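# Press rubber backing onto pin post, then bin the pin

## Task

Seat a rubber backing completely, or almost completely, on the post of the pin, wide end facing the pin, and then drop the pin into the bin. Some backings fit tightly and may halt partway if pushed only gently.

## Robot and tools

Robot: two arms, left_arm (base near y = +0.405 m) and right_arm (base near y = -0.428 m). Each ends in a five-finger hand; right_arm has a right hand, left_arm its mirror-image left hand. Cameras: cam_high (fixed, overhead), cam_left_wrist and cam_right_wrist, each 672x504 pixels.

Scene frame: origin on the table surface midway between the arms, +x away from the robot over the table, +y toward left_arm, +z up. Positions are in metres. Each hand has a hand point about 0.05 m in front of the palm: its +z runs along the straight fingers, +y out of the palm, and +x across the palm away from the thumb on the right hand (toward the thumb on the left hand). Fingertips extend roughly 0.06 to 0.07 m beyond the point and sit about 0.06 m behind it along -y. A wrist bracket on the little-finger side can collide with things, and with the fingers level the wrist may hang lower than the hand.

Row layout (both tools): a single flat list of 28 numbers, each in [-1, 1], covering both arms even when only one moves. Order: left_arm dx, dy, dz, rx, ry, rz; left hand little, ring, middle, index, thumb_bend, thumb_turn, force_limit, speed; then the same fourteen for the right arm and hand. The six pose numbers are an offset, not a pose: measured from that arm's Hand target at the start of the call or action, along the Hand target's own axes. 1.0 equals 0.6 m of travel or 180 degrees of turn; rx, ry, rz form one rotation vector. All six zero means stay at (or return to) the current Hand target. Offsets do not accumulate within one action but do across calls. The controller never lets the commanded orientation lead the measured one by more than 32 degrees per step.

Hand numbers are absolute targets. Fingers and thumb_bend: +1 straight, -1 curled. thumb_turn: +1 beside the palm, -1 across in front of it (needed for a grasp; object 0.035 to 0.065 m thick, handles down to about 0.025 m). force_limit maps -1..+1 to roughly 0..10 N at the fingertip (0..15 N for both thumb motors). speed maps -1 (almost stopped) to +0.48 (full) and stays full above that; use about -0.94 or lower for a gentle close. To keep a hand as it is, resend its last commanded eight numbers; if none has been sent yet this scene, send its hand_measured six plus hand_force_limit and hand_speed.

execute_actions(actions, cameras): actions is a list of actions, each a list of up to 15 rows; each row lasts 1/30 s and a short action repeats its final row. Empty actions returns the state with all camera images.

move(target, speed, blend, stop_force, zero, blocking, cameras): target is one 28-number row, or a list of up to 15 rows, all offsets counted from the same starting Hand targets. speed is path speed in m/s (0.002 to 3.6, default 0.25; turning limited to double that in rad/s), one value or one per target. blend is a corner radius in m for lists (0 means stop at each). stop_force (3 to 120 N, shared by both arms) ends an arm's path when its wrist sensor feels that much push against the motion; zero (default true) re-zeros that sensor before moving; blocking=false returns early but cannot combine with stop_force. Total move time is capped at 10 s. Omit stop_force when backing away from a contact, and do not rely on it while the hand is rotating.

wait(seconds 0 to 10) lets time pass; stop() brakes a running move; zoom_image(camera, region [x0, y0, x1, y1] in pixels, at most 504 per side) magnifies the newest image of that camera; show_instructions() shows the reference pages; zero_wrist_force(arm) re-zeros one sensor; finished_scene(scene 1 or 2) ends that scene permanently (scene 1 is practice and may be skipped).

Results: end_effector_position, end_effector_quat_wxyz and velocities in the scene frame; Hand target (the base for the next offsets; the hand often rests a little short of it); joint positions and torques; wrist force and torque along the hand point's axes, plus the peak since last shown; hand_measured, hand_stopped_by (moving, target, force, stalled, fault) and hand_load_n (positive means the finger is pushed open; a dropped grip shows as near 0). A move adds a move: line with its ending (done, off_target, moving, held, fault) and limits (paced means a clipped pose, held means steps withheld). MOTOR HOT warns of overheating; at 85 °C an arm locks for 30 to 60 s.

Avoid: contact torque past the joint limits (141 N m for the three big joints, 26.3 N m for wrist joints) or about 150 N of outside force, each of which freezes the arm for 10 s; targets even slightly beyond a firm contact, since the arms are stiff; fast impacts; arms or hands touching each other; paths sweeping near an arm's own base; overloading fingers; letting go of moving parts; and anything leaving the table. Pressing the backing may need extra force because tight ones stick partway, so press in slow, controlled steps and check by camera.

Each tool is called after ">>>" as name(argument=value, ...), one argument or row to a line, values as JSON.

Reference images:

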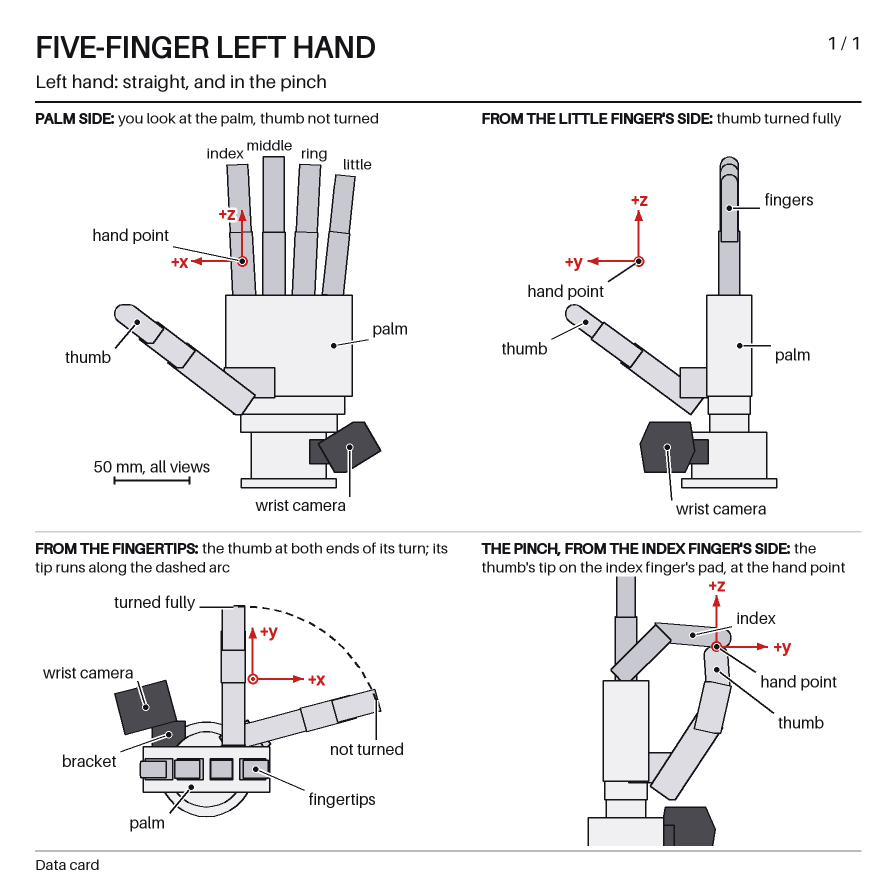

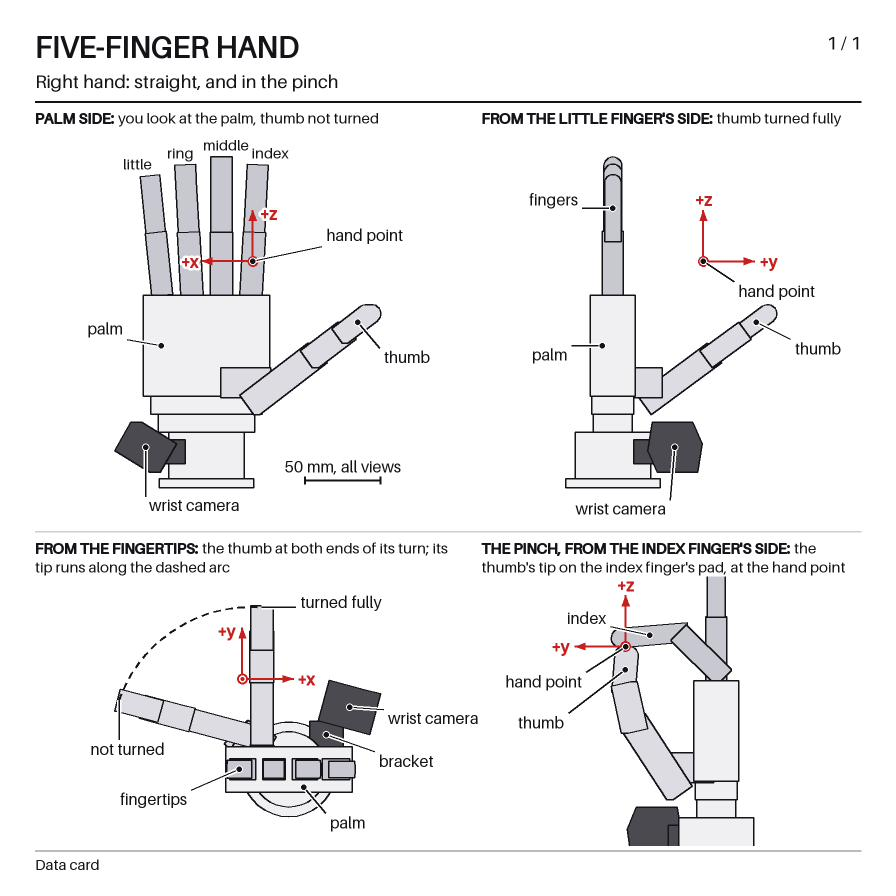

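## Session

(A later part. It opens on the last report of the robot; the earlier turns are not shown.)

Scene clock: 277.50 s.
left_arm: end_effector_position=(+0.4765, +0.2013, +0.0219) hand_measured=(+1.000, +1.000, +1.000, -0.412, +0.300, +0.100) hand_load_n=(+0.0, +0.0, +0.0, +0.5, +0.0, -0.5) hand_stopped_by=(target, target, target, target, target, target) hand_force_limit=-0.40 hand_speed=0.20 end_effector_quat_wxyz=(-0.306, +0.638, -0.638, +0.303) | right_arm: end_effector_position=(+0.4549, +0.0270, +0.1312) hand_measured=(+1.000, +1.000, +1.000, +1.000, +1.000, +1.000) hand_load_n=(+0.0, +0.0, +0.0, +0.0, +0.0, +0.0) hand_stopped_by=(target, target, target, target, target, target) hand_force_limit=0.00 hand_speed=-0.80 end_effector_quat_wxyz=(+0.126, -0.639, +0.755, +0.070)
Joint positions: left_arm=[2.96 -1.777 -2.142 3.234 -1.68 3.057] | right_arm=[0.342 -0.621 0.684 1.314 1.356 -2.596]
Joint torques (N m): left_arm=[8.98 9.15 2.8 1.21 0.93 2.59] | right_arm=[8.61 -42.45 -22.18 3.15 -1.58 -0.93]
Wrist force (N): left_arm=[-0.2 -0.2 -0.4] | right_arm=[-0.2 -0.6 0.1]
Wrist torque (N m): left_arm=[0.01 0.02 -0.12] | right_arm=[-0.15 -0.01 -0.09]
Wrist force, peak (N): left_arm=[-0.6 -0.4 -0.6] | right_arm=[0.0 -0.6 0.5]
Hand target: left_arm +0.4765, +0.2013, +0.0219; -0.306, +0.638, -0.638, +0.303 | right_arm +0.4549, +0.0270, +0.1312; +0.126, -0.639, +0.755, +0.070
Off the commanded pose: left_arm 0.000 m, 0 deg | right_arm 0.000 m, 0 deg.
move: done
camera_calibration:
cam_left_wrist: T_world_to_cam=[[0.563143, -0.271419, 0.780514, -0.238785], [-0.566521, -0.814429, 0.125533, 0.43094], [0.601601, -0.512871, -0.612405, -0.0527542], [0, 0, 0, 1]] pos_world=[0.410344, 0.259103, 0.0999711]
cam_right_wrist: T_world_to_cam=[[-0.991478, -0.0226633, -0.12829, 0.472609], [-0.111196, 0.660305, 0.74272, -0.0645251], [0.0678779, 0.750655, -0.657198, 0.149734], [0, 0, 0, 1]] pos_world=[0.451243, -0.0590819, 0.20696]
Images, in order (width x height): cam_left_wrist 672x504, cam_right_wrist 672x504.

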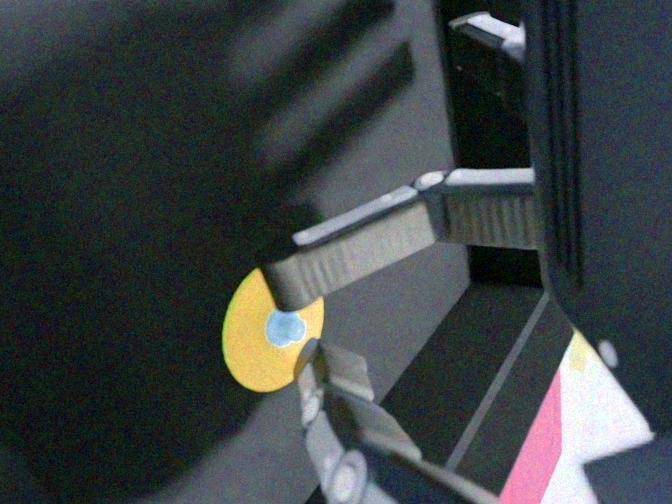

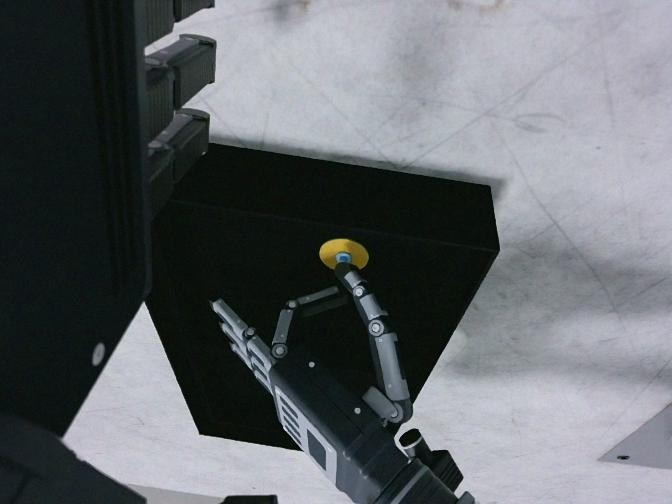

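>>> move(
  target=[0,0.01036,0.00839,0,0,0,1,1,1,-0.412,0.3,0.1,-0.4,0.2,0,0,0,0,0,0,1,1,1,1,1,1,0,-0.8],
  speed=0.015,
  stop_force=3,
  cameras=["cam_left_wrist","cam_right_wrist"],
)

>>> zoom_image(
  camera="cam_left_wrist",
  region=[220, 250, 380, 370],
)

>>> zoom_image(
  camera="cam_right_wrist",
  region=[290, 220, 390, 295],
)

Scene clock: 281.10 s.
left_arm: end_effector_position=(+0.4765, +0.2013, +0.0168) hand_measured=(+1.000, +1.000, +1.000, -0.412, +0.300, +0.100) hand_load_n=(+0.0, +0.0, +0.0, +0.0, +0.5, +1.0) hand_stopped_by=(target, target, target, target, target, target) hand_force_limit=-0.40 hand_speed=0.20 end_effector_quat_wxyz=(-0.306, +0.638, -0.638, +0.303) | right_arm: end_effector_position=(+0.4549, +0.0270, +0.1312) hand_measured=(+1.000, +1.000, +1.000, +1.000, +1.000, +1.000) hand_load_n=(+0.0, +0.0, +0.0, +0.0, +0.0, +0.0) hand_stopped_by=(target, target, target, target, target, target) hand_force_limit=0.00 hand_speed=-0.80 end_effector_quat_wxyz=(+0.126, -0.639, +0.755, +0.070)
Joint positions: left_arm=[2.96 -1.787 -2.147 3.249 -1.68 3.057] | right_arm=[0.342 -0.621 0.684 1.314 1.356 -2.596]
Joint torques (N m): left_arm=[7.38 36.11 23.64 -1.57 -1.01 2.49] | right_arm=[8.51 -41.46 -22.74 3.08 -1.64 -0.8]
Wrist force (N): left_arm=[0.4 -1.5 -2.0] | right_arm=[-0.1 -0.3 0.1]
Wrist torque (N m): left_arm=[-0.04 0.06 -0.14] | right_arm=[-0.12 -0.02 -0.07]
Wrist force, peak (N): left_arm=[0.3 -3.6 -4.2] | right_arm=[0.0 -0.6 0.4]
Hand target: left_arm +0.4765, +0.2013, +0.0168; -0.306, +0.638, -0.638, +0.303 (not the last commanded pose) | right_arm +0.4549, +0.0270, +0.1312; +0.126, -0.639, +0.755, +0.070
Off the commanded pose: left_arm 0.003 m, 0 deg | right_arm 0.000 m, 0 deg.
move: contact (left_arm)
camera_calibration:
cam_left_wrist: T_world_to_cam=[[0.563126, -0.271405, 0.780531, -0.234881], [-0.56657, -0.814388, 0.125584, 0.431572], [0.601571, -0.512945, -0.612373, -0.0557874], [0, 0, 0, 1]] pos_world=[0.410344, 0.259103, 0.0949711]
cam_right_wrist: T_world_to_cam=[[-0.991478, -0.0226633, -0.12829, 0.472609], [-0.111196, 0.660305, 0.74272, -0.0645251], [0.0678779, 0.750655, -0.657198, 0.149734], [0, 0, 0, 1]] pos_world=[0.451243, -0.0590819, 0.20696]
Images, in order (width x height): cam_left_wrist 672x504, cam_right_wrist 672x504.

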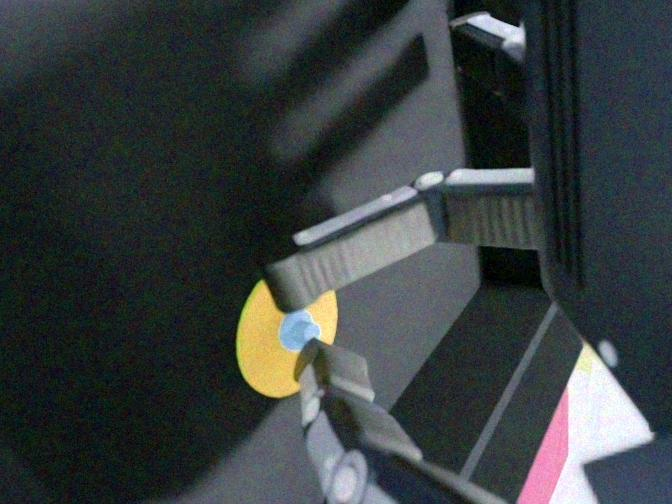

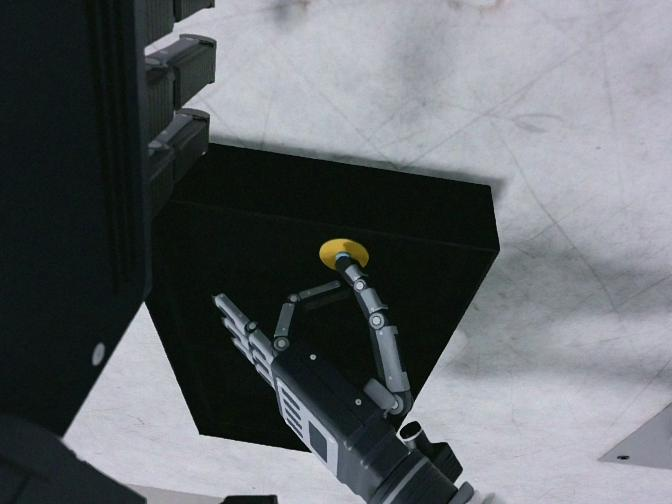

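Scaled by 3.150 from the camera's 672x504 image, which has a finer 960x720 frame.

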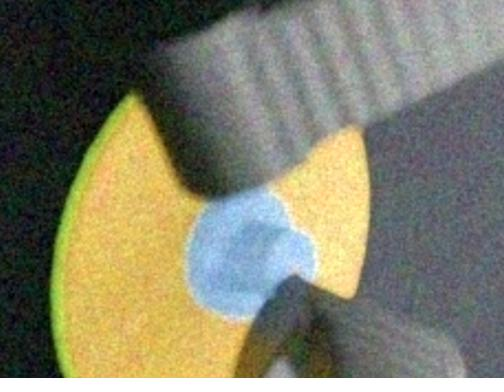

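Scaled by 5.040 from the camera's 672x504 image, which has a finer 960x720 frame.

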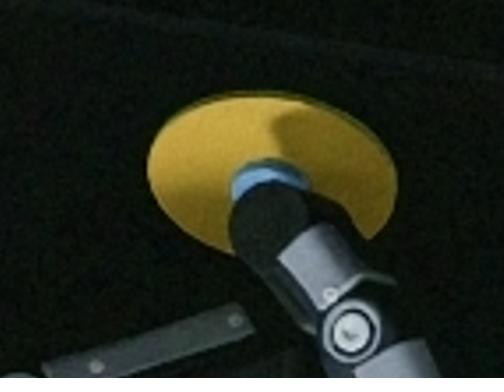

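>>> move(
  target=[
    [0.0025,-0.00479,-0.00388,0,0,0,1,1,1,-0.412,0.3,0.1,-0.5,-0.94,0,0,0,0,0,0,1,1,1,1,1,1,0,-0.8],
    [0.0025,-0.00479,-0.00388,0,0,0,1,1,1,-0.412,0.3,-0.4,-0.5,-0.94,0,0,0,0,0,0,1,1,1,1,1,1,0,-0.8],
  ],
  speed=0.03,
  cameras=["cam_left_wrist","cam_right_wrist"],
)

>>> zoom_image(
  camera="cam_left_wrist",
  region=[220, 250, 380, 370],
)

>>> zoom_image(
  camera="cam_right_wrist",
  region=[290, 220, 390, 295],
)

Scene clock: 286.97 s.
left_arm: end_effector_position=(+0.4765, +0.1998, +0.0205) hand_measured=(+1.000, +1.000, +1.000, -0.412, +0.300, -0.278) hand_load_n=(+0.0, +0.0, -0.5, +0.0, +0.5, +4.0) hand_stopped_by=(target, target, target, target, target, force) hand_force_limit=-0.50 hand_speed=-0.94 end_effector_quat_wxyz=(-0.306, +0.638, -0.638, +0.303) | right_arm: end_effector_position=(+0.4549, +0.0270, +0.1312) hand_measured=(+1.000, +1.000, +1.000, +1.000, +1.000, +1.000) hand_load_n=(+0.0, +0.0, +0.0, +0.0, +0.0, +0.0) hand_stopped_by=(target, target, target, target, target, target) hand_force_limit=0.00 hand_speed=-0.80 end_effector_quat_wxyz=(+0.126, -0.639, +0.755, +0.070)
Joint positions: left_arm=[2.955 -1.781 -2.141 3.237 -1.684 3.054] | right_arm=[0.342 -0.621 0.684 1.314 1.356 -2.596]
Joint torques (N m): left_arm=[-9.09 37.47 24.33 -1.46 -1.59 -2.55] | right_arm=[9.35 -40.99 -22.69 3.11 -1.57 -0.79]
Wrist force (N): left_arm=[-0.4 -0.1 -0.4] | right_arm=[0.0 -0.3 0.3]
Wrist torque (N m): left_arm=[0.01 0.04 0.01] | right_arm=[-0.13 -0.05 -0.07]
Wrist force, peak (N): left_arm=[0.8 -1.5 -2.4] | right_arm=[-0.1 -0.4 0.7]
Hand target: left_arm +0.4765, +0.1998, +0.0205; -0.306, +0.638, -0.638, +0.303 | right_arm +0.4549, +0.0270, +0.1312; +0.126, -0.639, +0.755, +0.070
Off the commanded pose: left_arm 0.000 m, 0 deg | right_arm 0.000 m, 0 deg.
move: done
camera_calibration:
cam_left_wrist: T_world_to_cam=[[0.563143, -0.271419, 0.780514, -0.238178], [-0.566521, -0.814429, 0.125533, 0.429881], [0.601601, -0.512871, -0.612405, -0.0543196], [0, 0, 0, 1]] pos_world=[0.410344, 0.257603, 0.0986711]
cam_right_wrist: T_world_to_cam=[[-0.991478, -0.0226633, -0.12829, 0.472609], [-0.111196, 0.660305, 0.74272, -0.0645251], [0.0678779, 0.750655, -0.657198, 0.149734], [0, 0, 0, 1]] pos_world=[0.451243, -0.0590819, 0.20696]
Images, in order (width x height): cam_left_wrist 672x504, cam_right_wrist 672x504.

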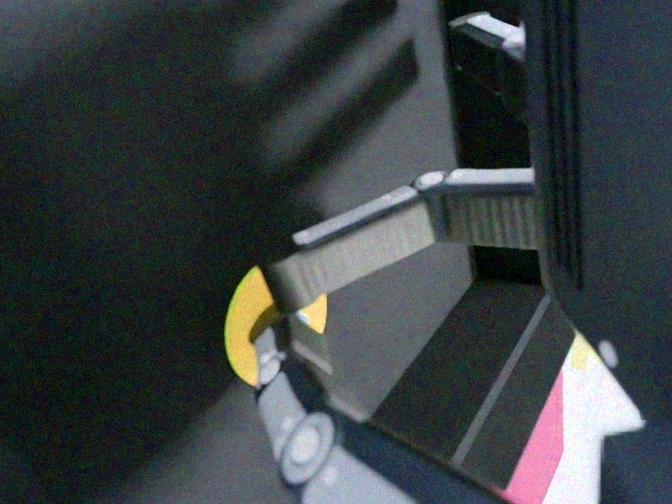

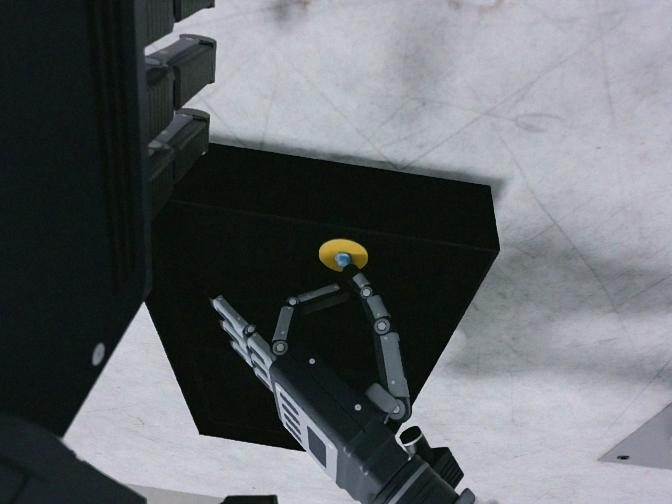

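Scaled by 3.150 from the camera's 672x504 image, which has a finer 960x720 frame.

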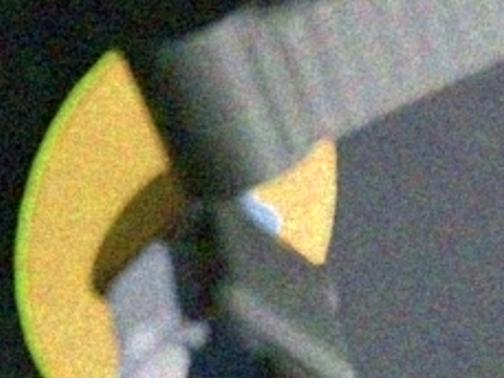

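Scaled by 5.040 from the camera's 672x504 image, which has a finer 960x720 frame.

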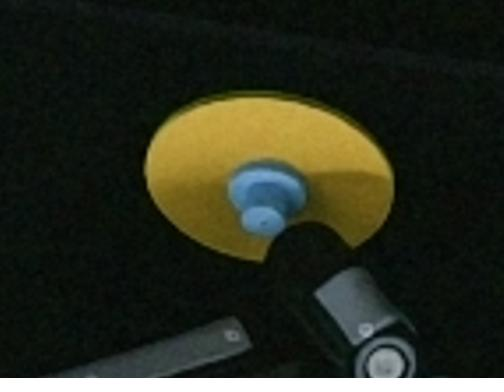

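>>> move(
  target=[
    [0,0,0,0,0,0,1,1,1,-0.412,0.3,0.1,-0.4,0,0,0,0,0,0,0,1,1,1,1,1,1,0,-0.8],
    [0,-0.0382,-0.0309,0,0,0,1,1,1,-0.412,0.3,0.1,-0.4,0,0,0,0,0,0,0,1,1,1,1,1,1,0,-0.8],
    [0.0997,-0.0382,-0.0309,0,0,0,1,1,1,-0.412,0.3,0.1,-0.4,0,0,0,0,0,0,0,1,1,1,1,1,1,0,-0.8],
  ],
  speed=0.08,
  cameras=["cam_left_wrist","cam_right_wrist"],
)

>>> zoom_image(
  camera="cam_right_wrist",
  region=[260, 220, 420, 340],
)

Scene clock: 291.90 s.
left_arm: end_effector_position=(+0.4765, +0.1400, +0.0498) hand_measured=(+1.000, +1.000, +1.000, -0.412, +0.300, +0.100) hand_load_n=(-0.5, +0.0, -0.5, +0.0, -3.0, -1.5) hand_stopped_by=(target, target, target, target, target, target) hand_force_limit=-0.40 hand_speed=0.00 end_effector_quat_wxyz=(-0.306, +0.638, -0.638, +0.303) | right_arm: end_effector_position=(+0.4549, +0.0270, +0.1312) hand_measured=(+1.000, +1.000, +1.000, +1.000, +1.000, +1.000) hand_load_n=(+0.0, +0.0, +0.0, +0.0, +0.0, +0.0) hand_stopped_by=(target, target, target, target, target, target) hand_force_limit=0.00 hand_speed=-0.80 end_effector_quat_wxyz=(+0.126, -0.639, +0.755, +0.070)
Joint positions: left_arm=[2.775 -1.811 -2.007 3.111 -1.822 2.936] | right_arm=[0.342 -0.621 0.684 1.314 1.356 -2.596]
Joint torques (N m): left_arm=[-10.55 10.95 25.52 -1.54 -1.04 -2.32] | right_arm=[9.35 -40.86 -22.64 2.93 -1.71 -0.93]
Wrist force (N): left_arm=[-3.8 -2.8 -1.9] | right_arm=[0.2 -0.3 0.4]
Wrist torque (N m): left_arm=[-0.07 0.16 -0.05] | right_arm=[-0.14 -0.08 -0.06]
Wrist force, peak (N): left_arm=[-5.2 -2.3 -3.3] | right_arm=[0.2 -0.7 0.5]
Hand target: left_arm +0.4765, +0.1399, +0.0498; -0.306, +0.638, -0.638, +0.303 | right_arm +0.4549, +0.0270, +0.1312; +0.126, -0.639, +0.755, +0.070
Off the commanded pose: left_arm 0.000 m, 0 deg | right_arm 0.000 m, 0 deg.
move: done
camera_calibration:
cam_left_wrist: T_world_to_cam=[[0.563032, -0.271434, 0.780589, -0.277239], [-0.566626, -0.814358, 0.125525, 0.37753], [0.601607, -0.512976, -0.612311, -0.0670391], [0, 0, 0, 1]] pos_world=[0.410344, 0.197803, 0.127971]
cam_right_wrist: T_world_to_cam=[[-0.991478, -0.0226633, -0.12829, 0.472609], [-0.111196, 0.660305, 0.74272, -0.0645251], [0.0678779, 0.750655, -0.657198, 0.149734], [0, 0, 0, 1]] pos_world=[0.451243, -0.0590819, 0.20696]
Images, in order (width x height): cam_left_wrist 672x504, cam_right_wrist 672x504.

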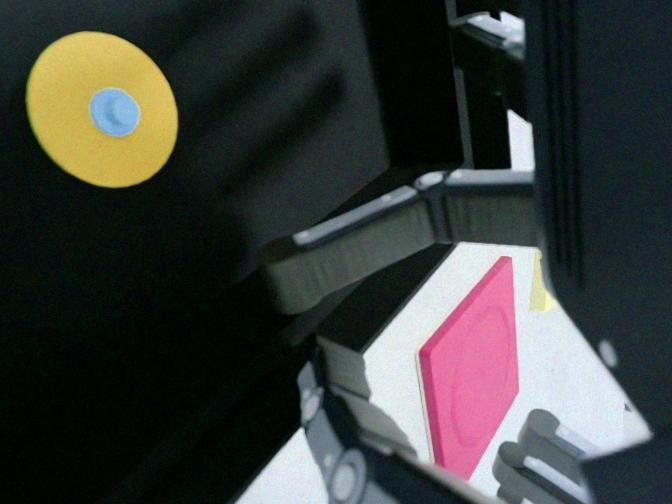

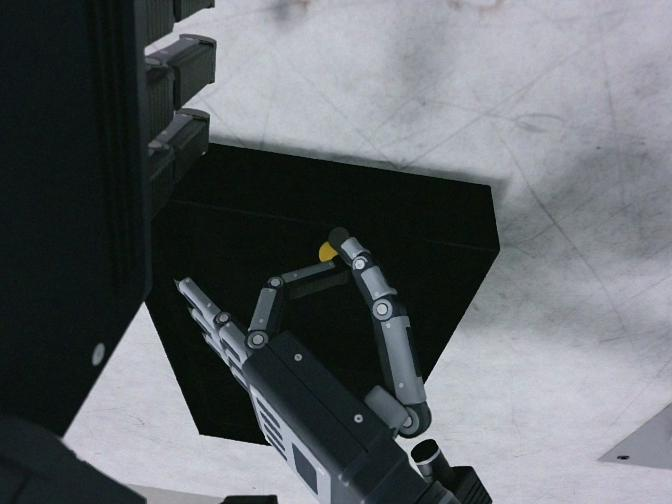

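Scaled by 3.150 from the camera's 672x504 image, which has a finer 960x720 frame.

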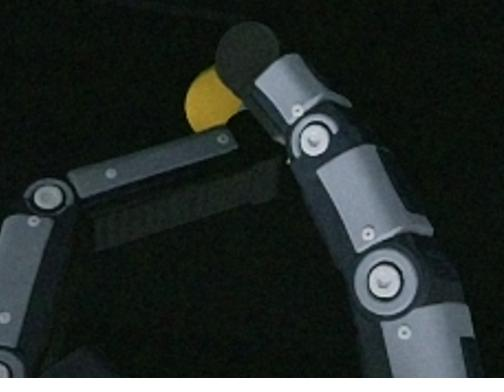

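>>> move(
  target=[-0.0418,0.0487,-0.0602,0,0,0,1,1,1,-0.412,0.3,0.1,-0.4,0,0,0,0,0,0,0,1,1,1,1,1,1,0,-0.8],
  speed=0.08,
  cameras=["cam_left_wrist","cam_right_wrist"],
)

Scene clock: 293.83 s.
left_arm: end_effector_position=(+0.4301, +0.1649, +0.0499) hand_measured=(+1.000, +1.000, +1.000, -0.412, +0.300, +0.100) hand_load_n=(-0.5, +0.0, +0.0, +0.0, +0.0, +0.0) hand_stopped_by=(target, target, target, target, target, target) hand_force_limit=-0.40 hand_speed=0.00 end_effector_quat_wxyz=(-0.306, +0.638, -0.638, +0.303) | right_arm: end_effector_position=(+0.4549, +0.0270, +0.1312) hand_measured=(+1.000, +1.000, +1.000, +1.000, +1.000, +1.000) hand_load_n=(+0.0, +0.0, +0.0, +0.0, +0.0, +0.0) hand_stopped_by=(target, target, target, target, target, target) hand_force_limit=0.00 hand_speed=-0.80 end_effector_quat_wxyz=(+0.126, -0.639, +0.755, +0.070)
Joint positions: left_arm=[2.806 -1.693 -2.153 3.144 -1.799 2.957] | right_arm=[0.342 -0.621 0.684 1.314 1.356 -2.596]
Joint torques (N m): left_arm=[9.21 34.84 3.9 1.09 0.89 2.54] | right_arm=[9.07 -41.52 -22.95 3.2 -1.81 -0.91]
Wrist force (N): left_arm=[-0.2 -0.4 -0.4] | right_arm=[-0.1 -0.5 0.3]
Wrist torque (N m): left_arm=[-0.02 0.01 -0.10] | right_arm=[-0.16 -0.02 -0.08]
Wrist force, peak (N): left_arm=[-4.4 -3.0 -2.3] | right_arm=[-0.1 -0.5 0.5]
Hand target: left_arm +0.4300, +0.1650, +0.0499; -0.306, +0.638, -0.638, +0.303 | right_arm +0.4549, +0.0270, +0.1312; +0.126, -0.639, +0.755, +0.070
Off the commanded pose: left_arm 0.000 m, 0 deg | right_arm 0.000 m, 0 deg.
move: done
camera_calibration:
cam_left_wrist: T_world_to_cam=[[0.563143, -0.271419, 0.780514, -0.244446], [-0.566521, -0.814429, 0.125533, 0.37155], [0.601601, -0.512871, -0.612405, -0.0264212], [0, 0, 0, 1]] pos_world=[0.364044, 0.222703, 0.127971]
cam_right_wrist: T_world_to_cam=[[-0.991478, -0.0226633, -0.12829, 0.472609], [-0.111196, 0.660305, 0.74272, -0.0645251], [0.0678779, 0.750655, -0.657198, 0.149734], [0, 0, 0, 1]] pos_world=[0.451243, -0.0590819, 0.20696]
Images, in order (width x height): cam_left_wrist 672x504, cam_right_wrist 672x504.

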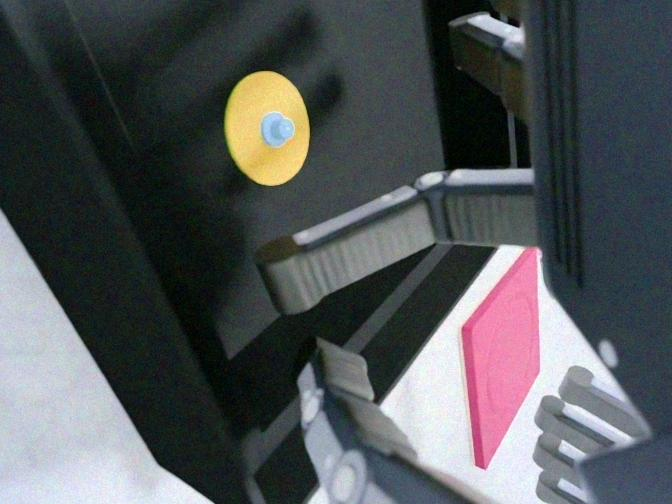

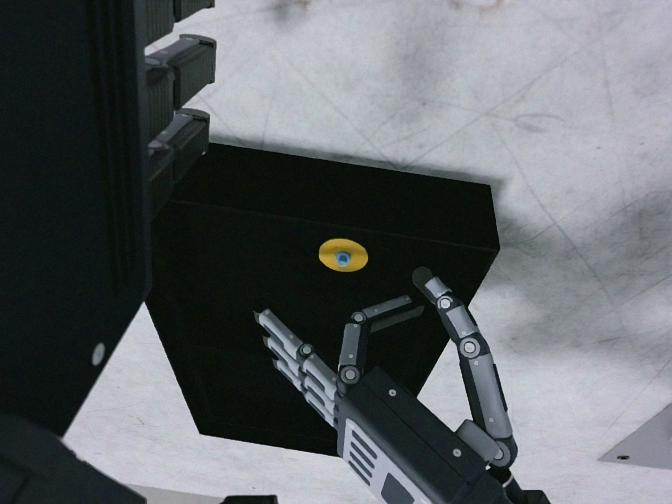

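>>> move(
  target=[0,0.0259,0.02097,0,0,0,1,1,1,-0.412,0.3,0.6,-0.4,0,0,0,0,0,0,0,1,1,1,1,1,1,0,-0.8],
  speed=0.05,
)

>>> move(
  target=[0,0.0259,0.02097,0,0,0,1,1,1,-0.412,0.3,0.6,-0.4,0,0,0,0,0,0,0,1,1,1,1,1,1,0,-0.8],
  speed=0.015,
  stop_force=3,
  cameras=["cam_left_wrist","cam_right_wrist"],
)

Scene clock: 296.73 s.
left_arm: end_effector_position=(+0.4300, +0.1650, +0.0301) hand_measured=(+1.000, +1.000, +1.000, -0.412, +0.298, +0.600) hand_load_n=(+0.0, +0.0, +0.0, +0.0, -4.5, +0.5) hand_stopped_by=(target, target, target, target, target, target) hand_force_limit=-0.40 hand_speed=0.00 end_effector_quat_wxyz=(-0.306, +0.638, -0.638, +0.303) | right_arm: end_effector_position=(+0.4549, +0.0270, +0.1312) hand_measured=(+1.000, +1.000, +1.000, +1.000, +1.000, +1.000) hand_load_n=(+0.0, +0.0, +0.0, +0.0, +0.0, +0.0) hand_stopped_by=(target, target, target, target, target, target) hand_force_limit=0.00 hand_speed=-0.80 end_effector_quat_wxyz=(+0.126, -0.639, +0.755, +0.070)
Joint positions: left_arm=[2.806 -1.731 -2.176 3.204 -1.799 2.957] | right_arm=[0.342 -0.621 0.684 1.314 1.356 -2.596]
Joint torques (N m): left_arm=[7.35 4.94 1.6 1.2 0.92 2.64] | right_arm=[9.48 -41.76 -21.99 3.12 -1.85 -0.84]
Wrist force (N): left_arm=[-5.8 -5.7 -5.5] | right_arm=[-0.2 -0.3 0.3]
Wrist torque (N m): left_arm=[-0.07 0.33 -0.36] | right_arm=[-0.12 -0.02 -0.08]
Wrist force, peak (N): left_arm=[-5.6 -6.0 -5.4] | right_arm=[0.1 -0.5 0.7]
Hand target: left_arm +0.4300, +0.1650, +0.0299; -0.306, +0.638, -0.638, +0.303 | right_arm +0.4549, +0.0270, +0.1312; +0.126, -0.639, +0.755, +0.070
Off the commanded pose: left_arm 0.000 m, 0 deg | right_arm 0.000 m, 0 deg.
move: done

Scene clock: 297.97 s.
left_arm: end_effector_position=(+0.4300, +0.1650, +0.0296) hand_measured=(+1.000, +1.000, +1.000, -0.412, +0.298, +0.600) hand_load_n=(+0.0, +0.0, +0.0, +0.0, -7.0, +0.0) hand_stopped_by=(target, target, target, target, target, target) hand_force_limit=-0.40 hand_speed=0.00 end_effector_quat_wxyz=(-0.306, +0.638, -0.638, +0.303) | right_arm: end_effector_position=(+0.4549, +0.0270, +0.1312) hand_measured=(+1.000, +1.000, +1.000, +1.000, +1.000, +1.000) hand_load_n=(+0.0, +0.0, +0.0, +0.0, +0.0, +0.0) hand_stopped_by=(target, target, target, target, target, target) hand_force_limit=0.00 hand_speed=-0.80 end_effector_quat_wxyz=(+0.126, -0.639, +0.755, +0.070)
Joint positions: left_arm=[2.806 -1.732 -2.176 3.206 -1.799 2.957] | right_arm=[0.342 -0.621 0.684 1.314 1.356 -2.596]
Joint torques (N m): left_arm=[6.06 31.99 23.29 -1.91 0.98 2.5] | right_arm=[8.21 -41.69 -23.09 3.01 -1.93 -0.95]
Wrist force (N): left_arm=[-7.4 -6.6 -4.1] | right_arm=[0.1 -0.6 0.6]
Wrist torque (N m): left_arm=[-0.14 0.33 -0.39] | right_arm=[-0.19 -0.07 -0.07]
Wrist force, peak (N): left_arm=[-8.5 -9.2 -7.5] | right_arm=[0.1 -0.6 0.6]
Hand target: left_arm +0.4300, +0.1650, +0.0296; -0.306, +0.638, -0.638, +0.303 (not the last commanded pose) | right_arm +0.4549, +0.0270, +0.1312; +0.126, -0.639, +0.755, +0.070
Off the commanded pose: left_arm 0.020 m, 0 deg | right_arm 0.000 m, 0 deg.
move: contact (left_arm)
camera_calibration:
cam_left_wrist: T_world_to_cam=[[0.563143, -0.271419, 0.780514, -0.228462], [-0.566521, -0.814429, 0.125533, 0.374066], [0.601601, -0.512871, -0.612405, -0.0386814], [0, 0, 0, 1]] pos_world=[0.363844, 0.222803, 0.107671]
cam_right_wrist: T_world_to_cam=[[-0.991478, -0.0226633, -0.12829, 0.472609], [-0.111196, 0.660305, 0.74272, -0.0645251], [0.0678779, 0.750655, -0.657198, 0.149734], [0, 0, 0, 1]] pos_world=[0.451243, -0.0590819, 0.20696]
Images, in order (width x height): cam_left_wrist 672x504, cam_right_wrist 672x504.

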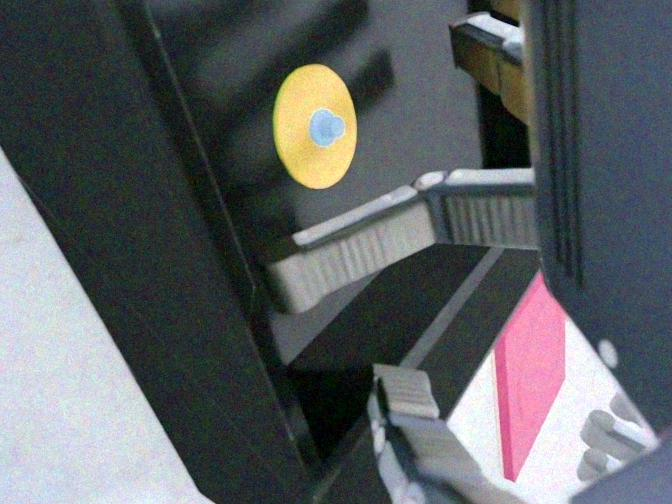

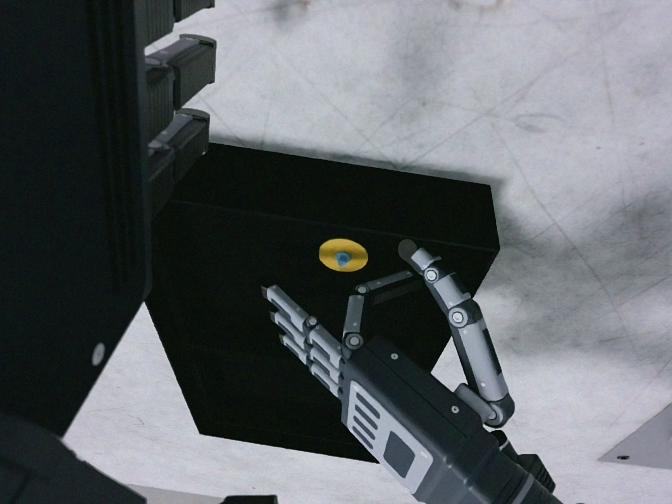

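>>> move(
  target=[
    [0,-0.0259,-0.02097,0,0,0,1,1,1,-0.412,0.3,0.6,-0.4,0,0,0,0,0,0,0,1,1,1,1,1,1,0,-0.8],
    [-0.0333,-0.0259,-0.02097,0,0,0,1,1,1,-0.412,0.3,0.6,-0.4,0,0,0,0,0,0,0,1,1,1,1,1,1,0,-0.8],
  ],
  speed=0.05,
)

>>> move(
  target=[
    [0,0,0,0,0,0,1,1,1,-0.412,0.3,-0.05,-0.4,0,0,0,0,0,0,0,1,1,1,1,1,1,0,-0.8],
    [0,0.0259,0.02097,0,0,0,1,1,1,-0.412,0.3,-0.05,-0.4,0,0,0,0,0,0,0,1,1,1,1,1,1,0,-0.8],
  ],
  speed=0.05,
)

>>> move(
  target=[0,0.0259,0.02097,0,0,0,1,1,1,-0.412,0.3,-0.05,-0.4,0,0,0,0,0,0,0,1,1,1,1,1,1,0,-0.8],
  speed=0.015,
  stop_force=3,
  cameras=["cam_left_wrist","cam_right_wrist"],
)

>>> zoom_image(
  camera="cam_right_wrist",
  region=[340, 200, 500, 320],
)

Scene clock: 300.63 s.
left_arm: end_effector_position=(+0.4300, +0.1848, +0.0496) hand_measured=(+1.000, +1.000, +1.000, -0.412, +0.300, +0.600) hand_load_n=(+0.0, +0.0, +0.0, +0.0, +0.0, +0.0) hand_stopped_by=(target, target, target, target, target, target) hand_force_limit=-0.40 hand_speed=0.00 end_effector_quat_wxyz=(-0.306, +0.638, -0.638, +0.303) | right_arm: end_effector_position=(+0.4549, +0.0270, +0.1312) hand_measured=(+1.000, +1.000, +1.000, +1.000, +1.000, +1.000) hand_load_n=(+0.0, +0.0, +0.0, +0.0, +0.0, +0.0) hand_stopped_by=(target, target, target, target, target, target) hand_force_limit=0.00 hand_speed=-0.80 end_effector_quat_wxyz=(+0.126, -0.639, +0.755, +0.070)
Joint positions: left_arm=[2.875 -1.66 -2.19 3.157 -1.746 3.002] | right_arm=[0.342 -0.621 0.684 1.314 1.356 -2.596]
Joint torques (N m): left_arm=[8.78 33.43 4.04 1.05 0.89 2.56] | right_arm=[8.69 -41.29 -22.51 2.87 -1.82 -0.87]
Wrist force (N): left_arm=[-0.4 -0.3 -0.1] | right_arm=[-0.2 -0.3 0.2]
Wrist torque (N m): left_arm=[-0.02 0.04 -0.12] | right_arm=[-0.12 -0.02 -0.08]
Wrist force, peak (N): left_arm=[-7.3 -7.1 -4.1] | right_arm=[-0.1 -0.5 0.6]
Hand target: left_arm +0.4300, +0.1849, +0.0496; -0.306, +0.638, -0.638, +0.303 | right_arm +0.4549, +0.0270, +0.1312; +0.126, -0.639, +0.755, +0.070
Off the commanded pose: left_arm 0.000 m, 0 deg | right_arm 0.000 m, 0 deg.
move: done

Scene clock: 302.27 s.
left_arm: end_effector_position=(+0.4301, +0.1850, +0.0298) hand_measured=(+1.000, +1.000, +1.000, -0.412, +0.296, -0.050) hand_load_n=(+0.0, +0.0, +0.0, +0.0, -16.5, +14.5) hand_stopped_by=(target, target, target, target, target, target) hand_force_limit=-0.40 hand_speed=0.00 end_effector_quat_wxyz=(-0.306, +0.638, -0.638, +0.303) | right_arm: end_effector_position=(+0.4549, +0.0270, +0.1312) hand_measured=(+1.000, +1.000, +1.000, +1.000, +1.000, +1.000) hand_load_n=(+0.0, +0.0, +0.0, +0.0, +0.0, +0.0) hand_stopped_by=(target, target, target, target, target, target) hand_force_limit=0.00 hand_speed=-0.80 end_effector_quat_wxyz=(+0.126, -0.639, +0.755, +0.070)
Joint positions: left_arm=[2.875 -1.699 -2.214 3.219 -1.745 3.002] | right_arm=[0.342 -0.621 0.684 1.314 1.356 -2.596]
Joint torques (N m): left_arm=[1.28 -5.99 -15.34 -5.03 1.2 3.35] | right_arm=[8.28 -41.65 -22.41 2.98 -1.84 -0.66]
Wrist force (N): left_arm=[0.1 -35.7 -2.6] | right_arm=[0.0 -0.1 0.2]
Wrist torque (N m): left_arm=[-1.43 0.04 -0.55] | right_arm=[-0.09 -0.04 -0.06]
Wrist force, peak (N): left_arm=[0.1 -35.7 -2.6] | right_arm=[0.0 -0.4 0.6]
Hand target: left_arm +0.4300, +0.1850, +0.0296; -0.306, +0.638, -0.638, +0.303 | right_arm +0.4549, +0.0270, +0.1312; +0.126, -0.639, +0.755, +0.070
Off the commanded pose: left_arm 0.000 m, 0 deg | right_arm 0.000 m, 0 deg.
move: done

Scene clock: 303.53 s.
left_arm: end_effector_position=(+0.4301, +0.1850, +0.0295) hand_measured=(+1.000, +1.000, +1.000, -0.412, +0.296, -0.050) hand_load_n=(-0.5, +0.0, -0.5, +0.0, -17.0, +16.0) hand_stopped_by=(target, target, target, target, target, target) hand_force_limit=-0.40 hand_speed=0.00 end_effector_quat_wxyz=(-0.306, +0.638, -0.638, +0.303) | right_arm: end_effector_position=(+0.4549, +0.0270, +0.1312) hand_measured=(+1.000, +1.000, +1.000, +1.000, +1.000, +1.000) hand_load_n=(+0.0, +0.0, +0.0, +0.0, +0.0, +0.0) hand_stopped_by=(target, target, target, target, target, target) hand_force_limit=0.00 hand_speed=-0.80 end_effector_quat_wxyz=(+0.126, -0.639, +0.755, +0.070)
Joint positions: left_arm=[2.875 -1.699 -2.214 3.22 -1.745 3.002] | right_arm=[0.342 -0.621 0.684 1.314 1.356 -2.596]
Joint torques (N m): left_arm=[0.04 21.13 6.16 -8.19 1.48 3.69] | right_arm=[9.78 -42.08 -21.54 2.95 -1.95 -0.75]
Wrist force (N): left_arm=[1.0 -36.2 -1.6] | right_arm=[0.0 -0.4 0.2]
Wrist torque (N m): left_arm=[-1.40 -0.01 -0.57] | right_arm=[-0.14 -0.05 -0.07]
Wrist force, peak (N): left_arm=[0.0 -40.6 -3.5] | right_arm=[-0.1 -0.7 0.3]
Hand target: left_arm +0.4301, +0.1850, +0.0295; -0.306, +0.638, -0.638, +0.303 (not the last commanded pose) | right_arm +0.4549, +0.0270, +0.1312; +0.126, -0.639, +0.755, +0.070
Off the commanded pose: left_arm 0.020 m, 0 deg | right_arm 0.000 m, 0 deg.
move: contact (left_arm)
camera_calibration:
cam_left_wrist: T_world_to_cam=[[0.563017, -0.271415, 0.780606, -0.222977], [-0.566539, -0.81443, 0.125445, 0.39044], [0.601702, -0.512872, -0.612305, -0.0285922], [0, 0, 0, 1]] pos_world=[0.363944, 0.242803, 0.107571]
cam_right_wrist: T_world_to_cam=[[-0.991478, -0.0226633, -0.12829, 0.472609], [-0.111196, 0.660305, 0.74272, -0.0645251], [0.0678779, 0.750655, -0.657198, 0.149734], [0, 0, 0, 1]] pos_world=[0.451243, -0.0590819, 0.20696]
Images, in order (width x height): cam_left_wrist 672x504, cam_right_wrist 672x504.

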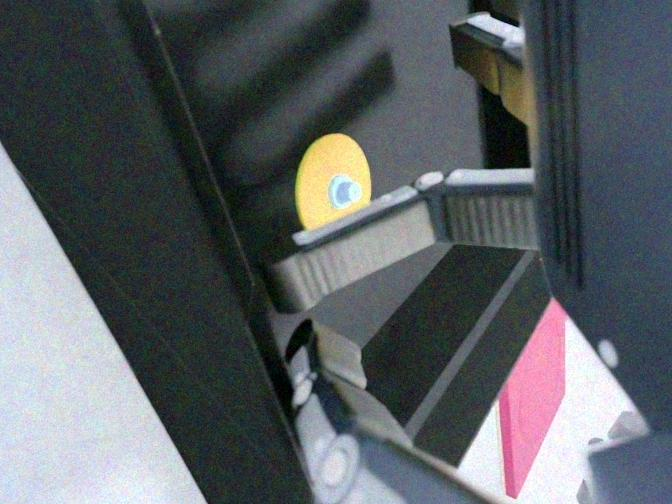

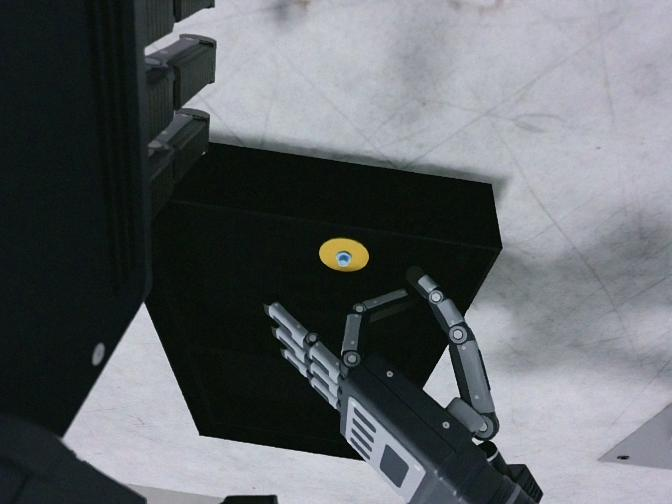

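Scaled by 3.150 from the camera's 672x504 image, which has a finer 960x720 frame.

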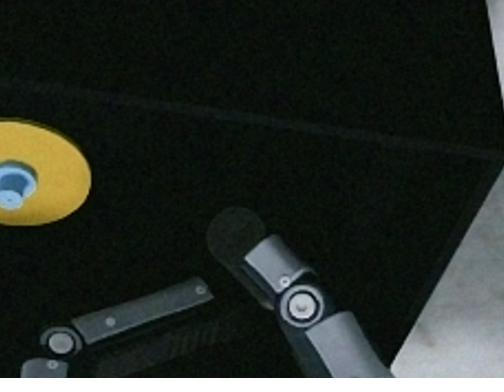

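>>> move(
  target=[
    [0,-0.0324,-0.0262,0,0,0,1,1,1,-0.412,0.3,-0.05,-0.4,0,0,0,0,0,0,0,1,1,1,1,1,1,0,-0.8],
  ],
  speed=0.05,
)

Scene clock: 304.83 s.
left_arm: end_effector_position=(+0.4301, +0.1849, +0.0544) hand_measured=(+1.000, +1.000, +1.000, -0.412, +0.300, -0.050) hand_load_n=(+0.0, +0.0, +0.0, +0.0, +0.0, +0.0) hand_stopped_by=(target, target, target, target, target, target) hand_force_limit=-0.40 hand_speed=0.00 end_effector_quat_wxyz=(-0.306, +0.638, -0.638, +0.303) | right_arm: end_effector_position=(+0.4549, +0.0270, +0.1312) hand_measured=(+1.000, +1.000, +1.000, +1.000, +1.000, +1.000) hand_load_n=(+0.0, +0.0, +0.0, +0.0, +0.0, +0.0) hand_stopped_by=(target, target, target, target, target, target) hand_force_limit=0.00 hand_speed=-0.80 end_effector_quat_wxyz=(+0.126, -0.639, +0.755, +0.070)
Joint positions: left_arm=[2.875 -1.651 -2.184 3.142 -1.746 3.002] | right_arm=[0.342 -0.621 0.684 1.314 1.356 -2.596]
Joint torques (N m): left_arm=[-6.65 33.15 25.87 -1.66 -1.35 -2.18] | right_arm=[9.11 -42.05 -22.36 3.08 -2.01 -0.73]
Wrist force (N): left_arm=[-0.5 -0.6 -0.4] | right_arm=[0.1 -0.4 0.6]
Wrist torque (N m): left_arm=[-0.05 0.06 -0.12] | right_arm=[-0.16 -0.08 -0.06]
Wrist force, peak (N): left_arm=[0.9 -36.4 -1.8] | right_arm=[0.3 -0.6 0.4]
Hand target: left_arm +0.4301, +0.1849, +0.0545; -0.306, +0.638, -0.638, +0.303 | right_arm +0.4549, +0.0270, +0.1312; +0.126, -0.639, +0.755, +0.070
Off the commanded pose: left_arm 0.000 m, 0 deg | right_arm 0.000 m, 0 deg.
move: done

>>> move(
  target=[
    [0,-0.0848,-0.0687,0,0,0,1,1,1,-0.412,0.3,-0.05,-0.4,0,0,0,0,0,0,0,1,1,1,1,1,1,0,-0.8],
    [0,-0.347,0.2551,0,0,0,1,1,1,-0.412,0.3,-0.05,-0.4,0,0,0,0,0,0,0,1,1,1,1,1,1,0,-0.8],
    [0.175,-0.3211,0.2761,0,0,0,1,1,1,-0.412,0.3,-0.05,-0.4,0,0,0,0,0,0,0,1,1,1,1,1,1,0,-0.8],
  ],
  speed=0.2,
  cameras=["cam_high","cam_left_wrist"],
)

Scene clock: 310.93 s.
left_arm: end_effector_position=(+0.6801, +0.0801, +0.0997) hand_measured=(+1.000, +1.000, +1.000, -0.412, +0.300, -0.050) hand_load_n=(+0.0, +0.0, +0.0, +0.0, +0.0, +0.0) hand_stopped_by=(target, target, target, target, target, target) hand_force_limit=-0.40 hand_speed=0.00 end_effector_quat_wxyz=(-0.306, +0.638, -0.638, +0.303) | right_arm: end_effector_position=(+0.4549, +0.0270, +0.1312) hand_measured=(+1.000, +1.000, +1.000, +1.000, +1.000, +1.000) hand_load_n=(+0.0, +0.0, +0.0, +0.0, +0.0, +0.0) hand_stopped_by=(target, target, target, target, target, target) hand_force_limit=0.00 hand_speed=-0.80 end_effector_quat_wxyz=(+0.126, -0.639, +0.755, +0.070)
Joint positions: left_arm=[2.789 -2.19 -1.286 2.771 -1.812 2.945] | right_arm=[0.342 -0.621 0.684 1.314 1.356 -2.596]
Joint torques (N m): left_arm=[-9.87 30.96 29.58 -1.75 -1.71 -2.35] | right_arm=[9.19 -41.53 -22.29 2.78 -1.93 -0.96]
Wrist force (N): left_arm=[-0.8 -0.4 -0.5] | right_arm=[-0.2 -0.1 0.3]
Wrist torque (N m): left_arm=[0.01 0.09 0.00] | right_arm=[-0.10 -0.02 -0.08]
Wrist force, peak (N): left_arm=[-2.0 -0.7 -0.4] | right_arm=[0.0 -0.5 0.7]
Hand target: left_arm +0.6801, +0.0800, +0.0997; -0.306, +0.638, -0.638, +0.303 | right_arm +0.4549, +0.0270, +0.1312; +0.126, -0.639, +0.755, +0.070
Off the commanded pose: left_arm 0.000 m, 0 deg | right_arm 0.000 m, 0 deg.
move: done
camera_calibration:
cam_left_wrist: T_world_to_cam=[[0.563001, -0.2714, 0.780623, -0.447074], [-0.566588, -0.814389, 0.125495, 0.437838], [0.601671, -0.512946, -0.612274, -0.189749], [0, 0, 0, 1]] pos_world=[0.613944, 0.137903, 0.177871]
Images, in order (width x height): cam_high 672x504, cam_left_wrist 672x504.

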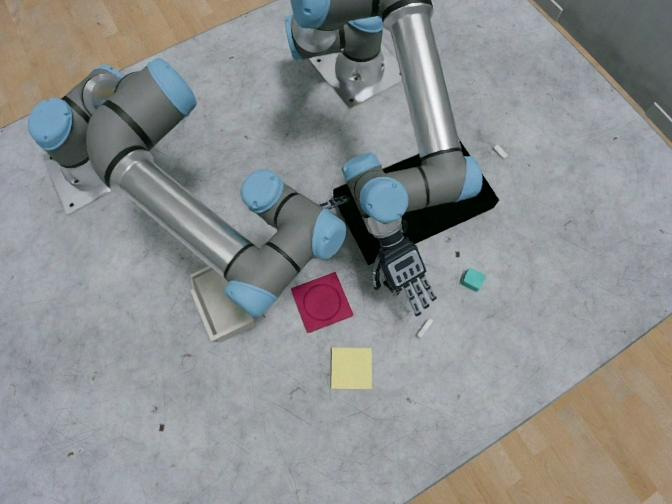

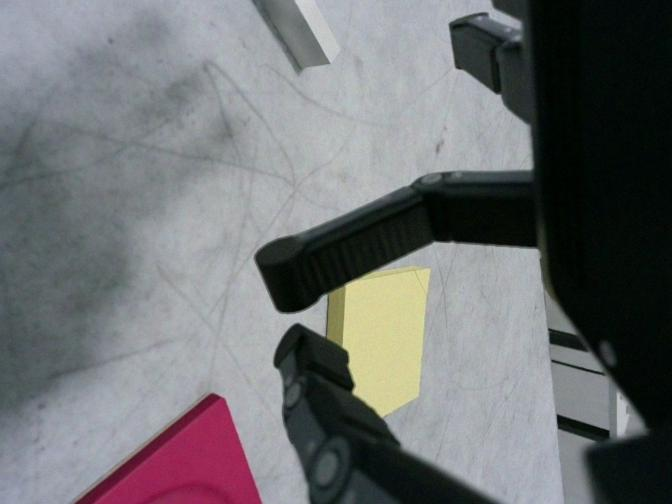

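>>> move(
  target=[0,0.0773,0.0626,0,0,0,1,1,1,-0.412,0.3,0.6,-0.4,0,0,0,0,0,0,0,1,1,1,1,1,1,0,-0.8],
  speed=0.08,
  stop_force=6,
)

>>> move(
  target=[0,0.0518,0.042,0,0,0,1,1,1,-0.412,0.3,0.6,-0.4,0,0,0,0,0,0,0,1,1,1,1,1,1,0,-0.8],
  speed=0.015,
  stop_force=3,
  cameras=["cam_left_wrist"],
)

Scene clock: 313.30 s.
left_arm: end_effector_position=(+0.6802, +0.0802, +0.0400) hand_measured=(+1.000, +1.000, +1.000, -0.412, +0.300, +0.600) hand_load_n=(+0.0, +0.0, -0.5, +0.5, +0.0, +0.0) hand_stopped_by=(target, target, target, target, target, target) hand_force_limit=-0.40 hand_speed=0.00 end_effector_quat_wxyz=(-0.306, +0.638, -0.638, +0.303) | right_arm: end_effector_position=(+0.4549, +0.0270, +0.1312) hand_measured=(+1.000, +1.000, +1.000, +1.000, +1.000, +1.000) hand_load_n=(+0.0, +0.0, +0.0, +0.0, +0.0, +0.0) hand_stopped_by=(target, target, target, target, target, target) hand_force_limit=0.00 hand_speed=-0.80 end_effector_quat_wxyz=(+0.126, -0.639, +0.755, +0.070)
Joint positions: left_arm=[2.789 -2.246 -1.356 2.897 -1.812 2.946] | right_arm=[0.342 -0.621 0.684 1.314 1.356 -2.596]
Joint torques (N m): left_arm=[9.64 30.92 7.24 1.17 0.87 2.15] | right_arm=[8.24 -41.85 -21.67 2.92 -1.8 -0.82]
Wrist force (N): left_arm=[-0.7 -0.5 -0.4] | right_arm=[0.0 -0.5 0.4]
Wrist torque (N m): left_arm=[-0.03 0.08 0.01] | right_arm=[-0.17 -0.05 -0.08]
Wrist force, peak (N): left_arm=[-0.8 -0.6 -0.9] | right_arm=[0.0 -0.4 0.6]
Hand target: left_arm +0.6802, +0.0802, +0.0400; -0.306, +0.638, -0.638, +0.303 | right_arm +0.4549, +0.0270, +0.1312; +0.126, -0.639, +0.755, +0.070
Off the commanded pose: left_arm 0.000 m, 0 deg | right_arm 0.000 m, 0 deg.
move: done

Scene clock: 316.47 s.
left_arm: end_effector_position=(+0.6802, +0.0803, +0.0114) hand_measured=(+1.000, +1.000, +1.000, -0.412, +0.300, +0.600) hand_load_n=(+0.0, +0.0, +0.0, +0.0, +0.0, +0.0) hand_stopped_by=(target, target, target, target, target, target) hand_force_limit=-0.40 hand_speed=0.00 end_effector_quat_wxyz=(-0.306, +0.638, -0.638, +0.303) | right_arm: end_effector_position=(+0.4549, +0.0270, +0.1312) hand_measured=(+1.000, +1.000, +1.000, +1.000, +1.000, +1.000) hand_load_n=(+0.0, +0.0, +0.0, +0.0, +0.0, +0.0) hand_stopped_by=(target, target, target, target, target, target) hand_force_limit=0.00 hand_speed=-0.80 end_effector_quat_wxyz=(+0.126, -0.639, +0.755, +0.070)
Joint positions: left_arm=[2.789 -2.278 -1.381 2.954 -1.811 2.946] | right_arm=[0.342 -0.621 0.684 1.314 1.356 -2.596]
Joint torques (N m): left_arm=[6.94 59.43 28.05 -1.57 0.4 2.34] | right_arm=[9.44 -42.1 -21.01 2.77 -1.92 -0.93]
Wrist force (N): left_arm=[-0.6 -0.3 -0.4] | right_arm=[-0.1 -0.4 0.3]
Wrist torque (N m): left_arm=[0.00 0.05 0.00] | right_arm=[-0.14 -0.02 -0.08]
Wrist force, peak (N): left_arm=[-0.9 -0.6 -0.7] | right_arm=[0.0 -0.4 0.7]
Hand target: left_arm +0.6802, +0.0803, +0.0114; -0.306, +0.638, -0.638, +0.303 (not the last commanded pose) | right_arm +0.4549, +0.0270, +0.1312; +0.126, -0.639, +0.755, +0.070
Off the commanded pose: left_arm 0.011 m, 0 deg | right_arm 0.000 m, 0 deg.
move: held (left_arm; a check stopped the path); limits=held
pose unreachable (left arm): on one or more control steps of this call, first in action 0 (counted from 0), this arm could not follow its commanded pose, so it was not sent that pose on those steps. It may still have moved: this result reports where it is.
cause: moving toward the commanded pose would bring a part of the arm too close to another arm (a part of this arm just beyond joint 5 (wrist 2) and a part of the right arm just beyond its joint 6 (wrist 3), 6 mm apart when this arm was first held).
camera_calibration:
cam_left_wrist: T_world_to_cam=[[0.563061, -0.271351, 0.780596, -0.378189], [-0.566495, -0.814452, 0.125506, 0.449089], [0.601702, -0.512871, -0.612305, -0.243797], [0, 0, 0, 1]] pos_world=[0.614044, 0.138103, 0.0895711]
Images, in order (width x height): cam_left_wrist 672x504.

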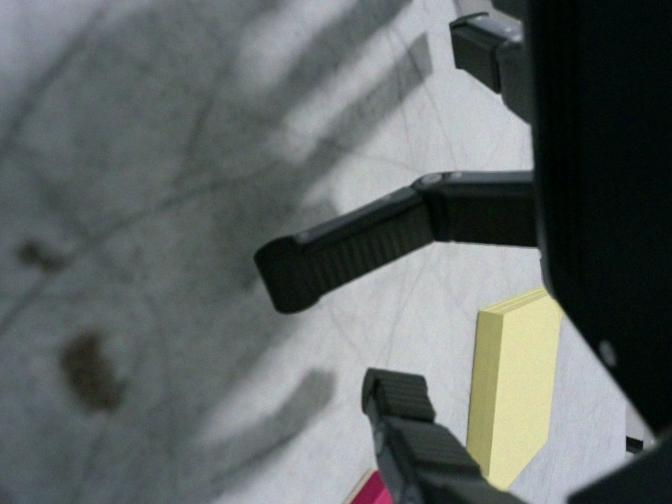

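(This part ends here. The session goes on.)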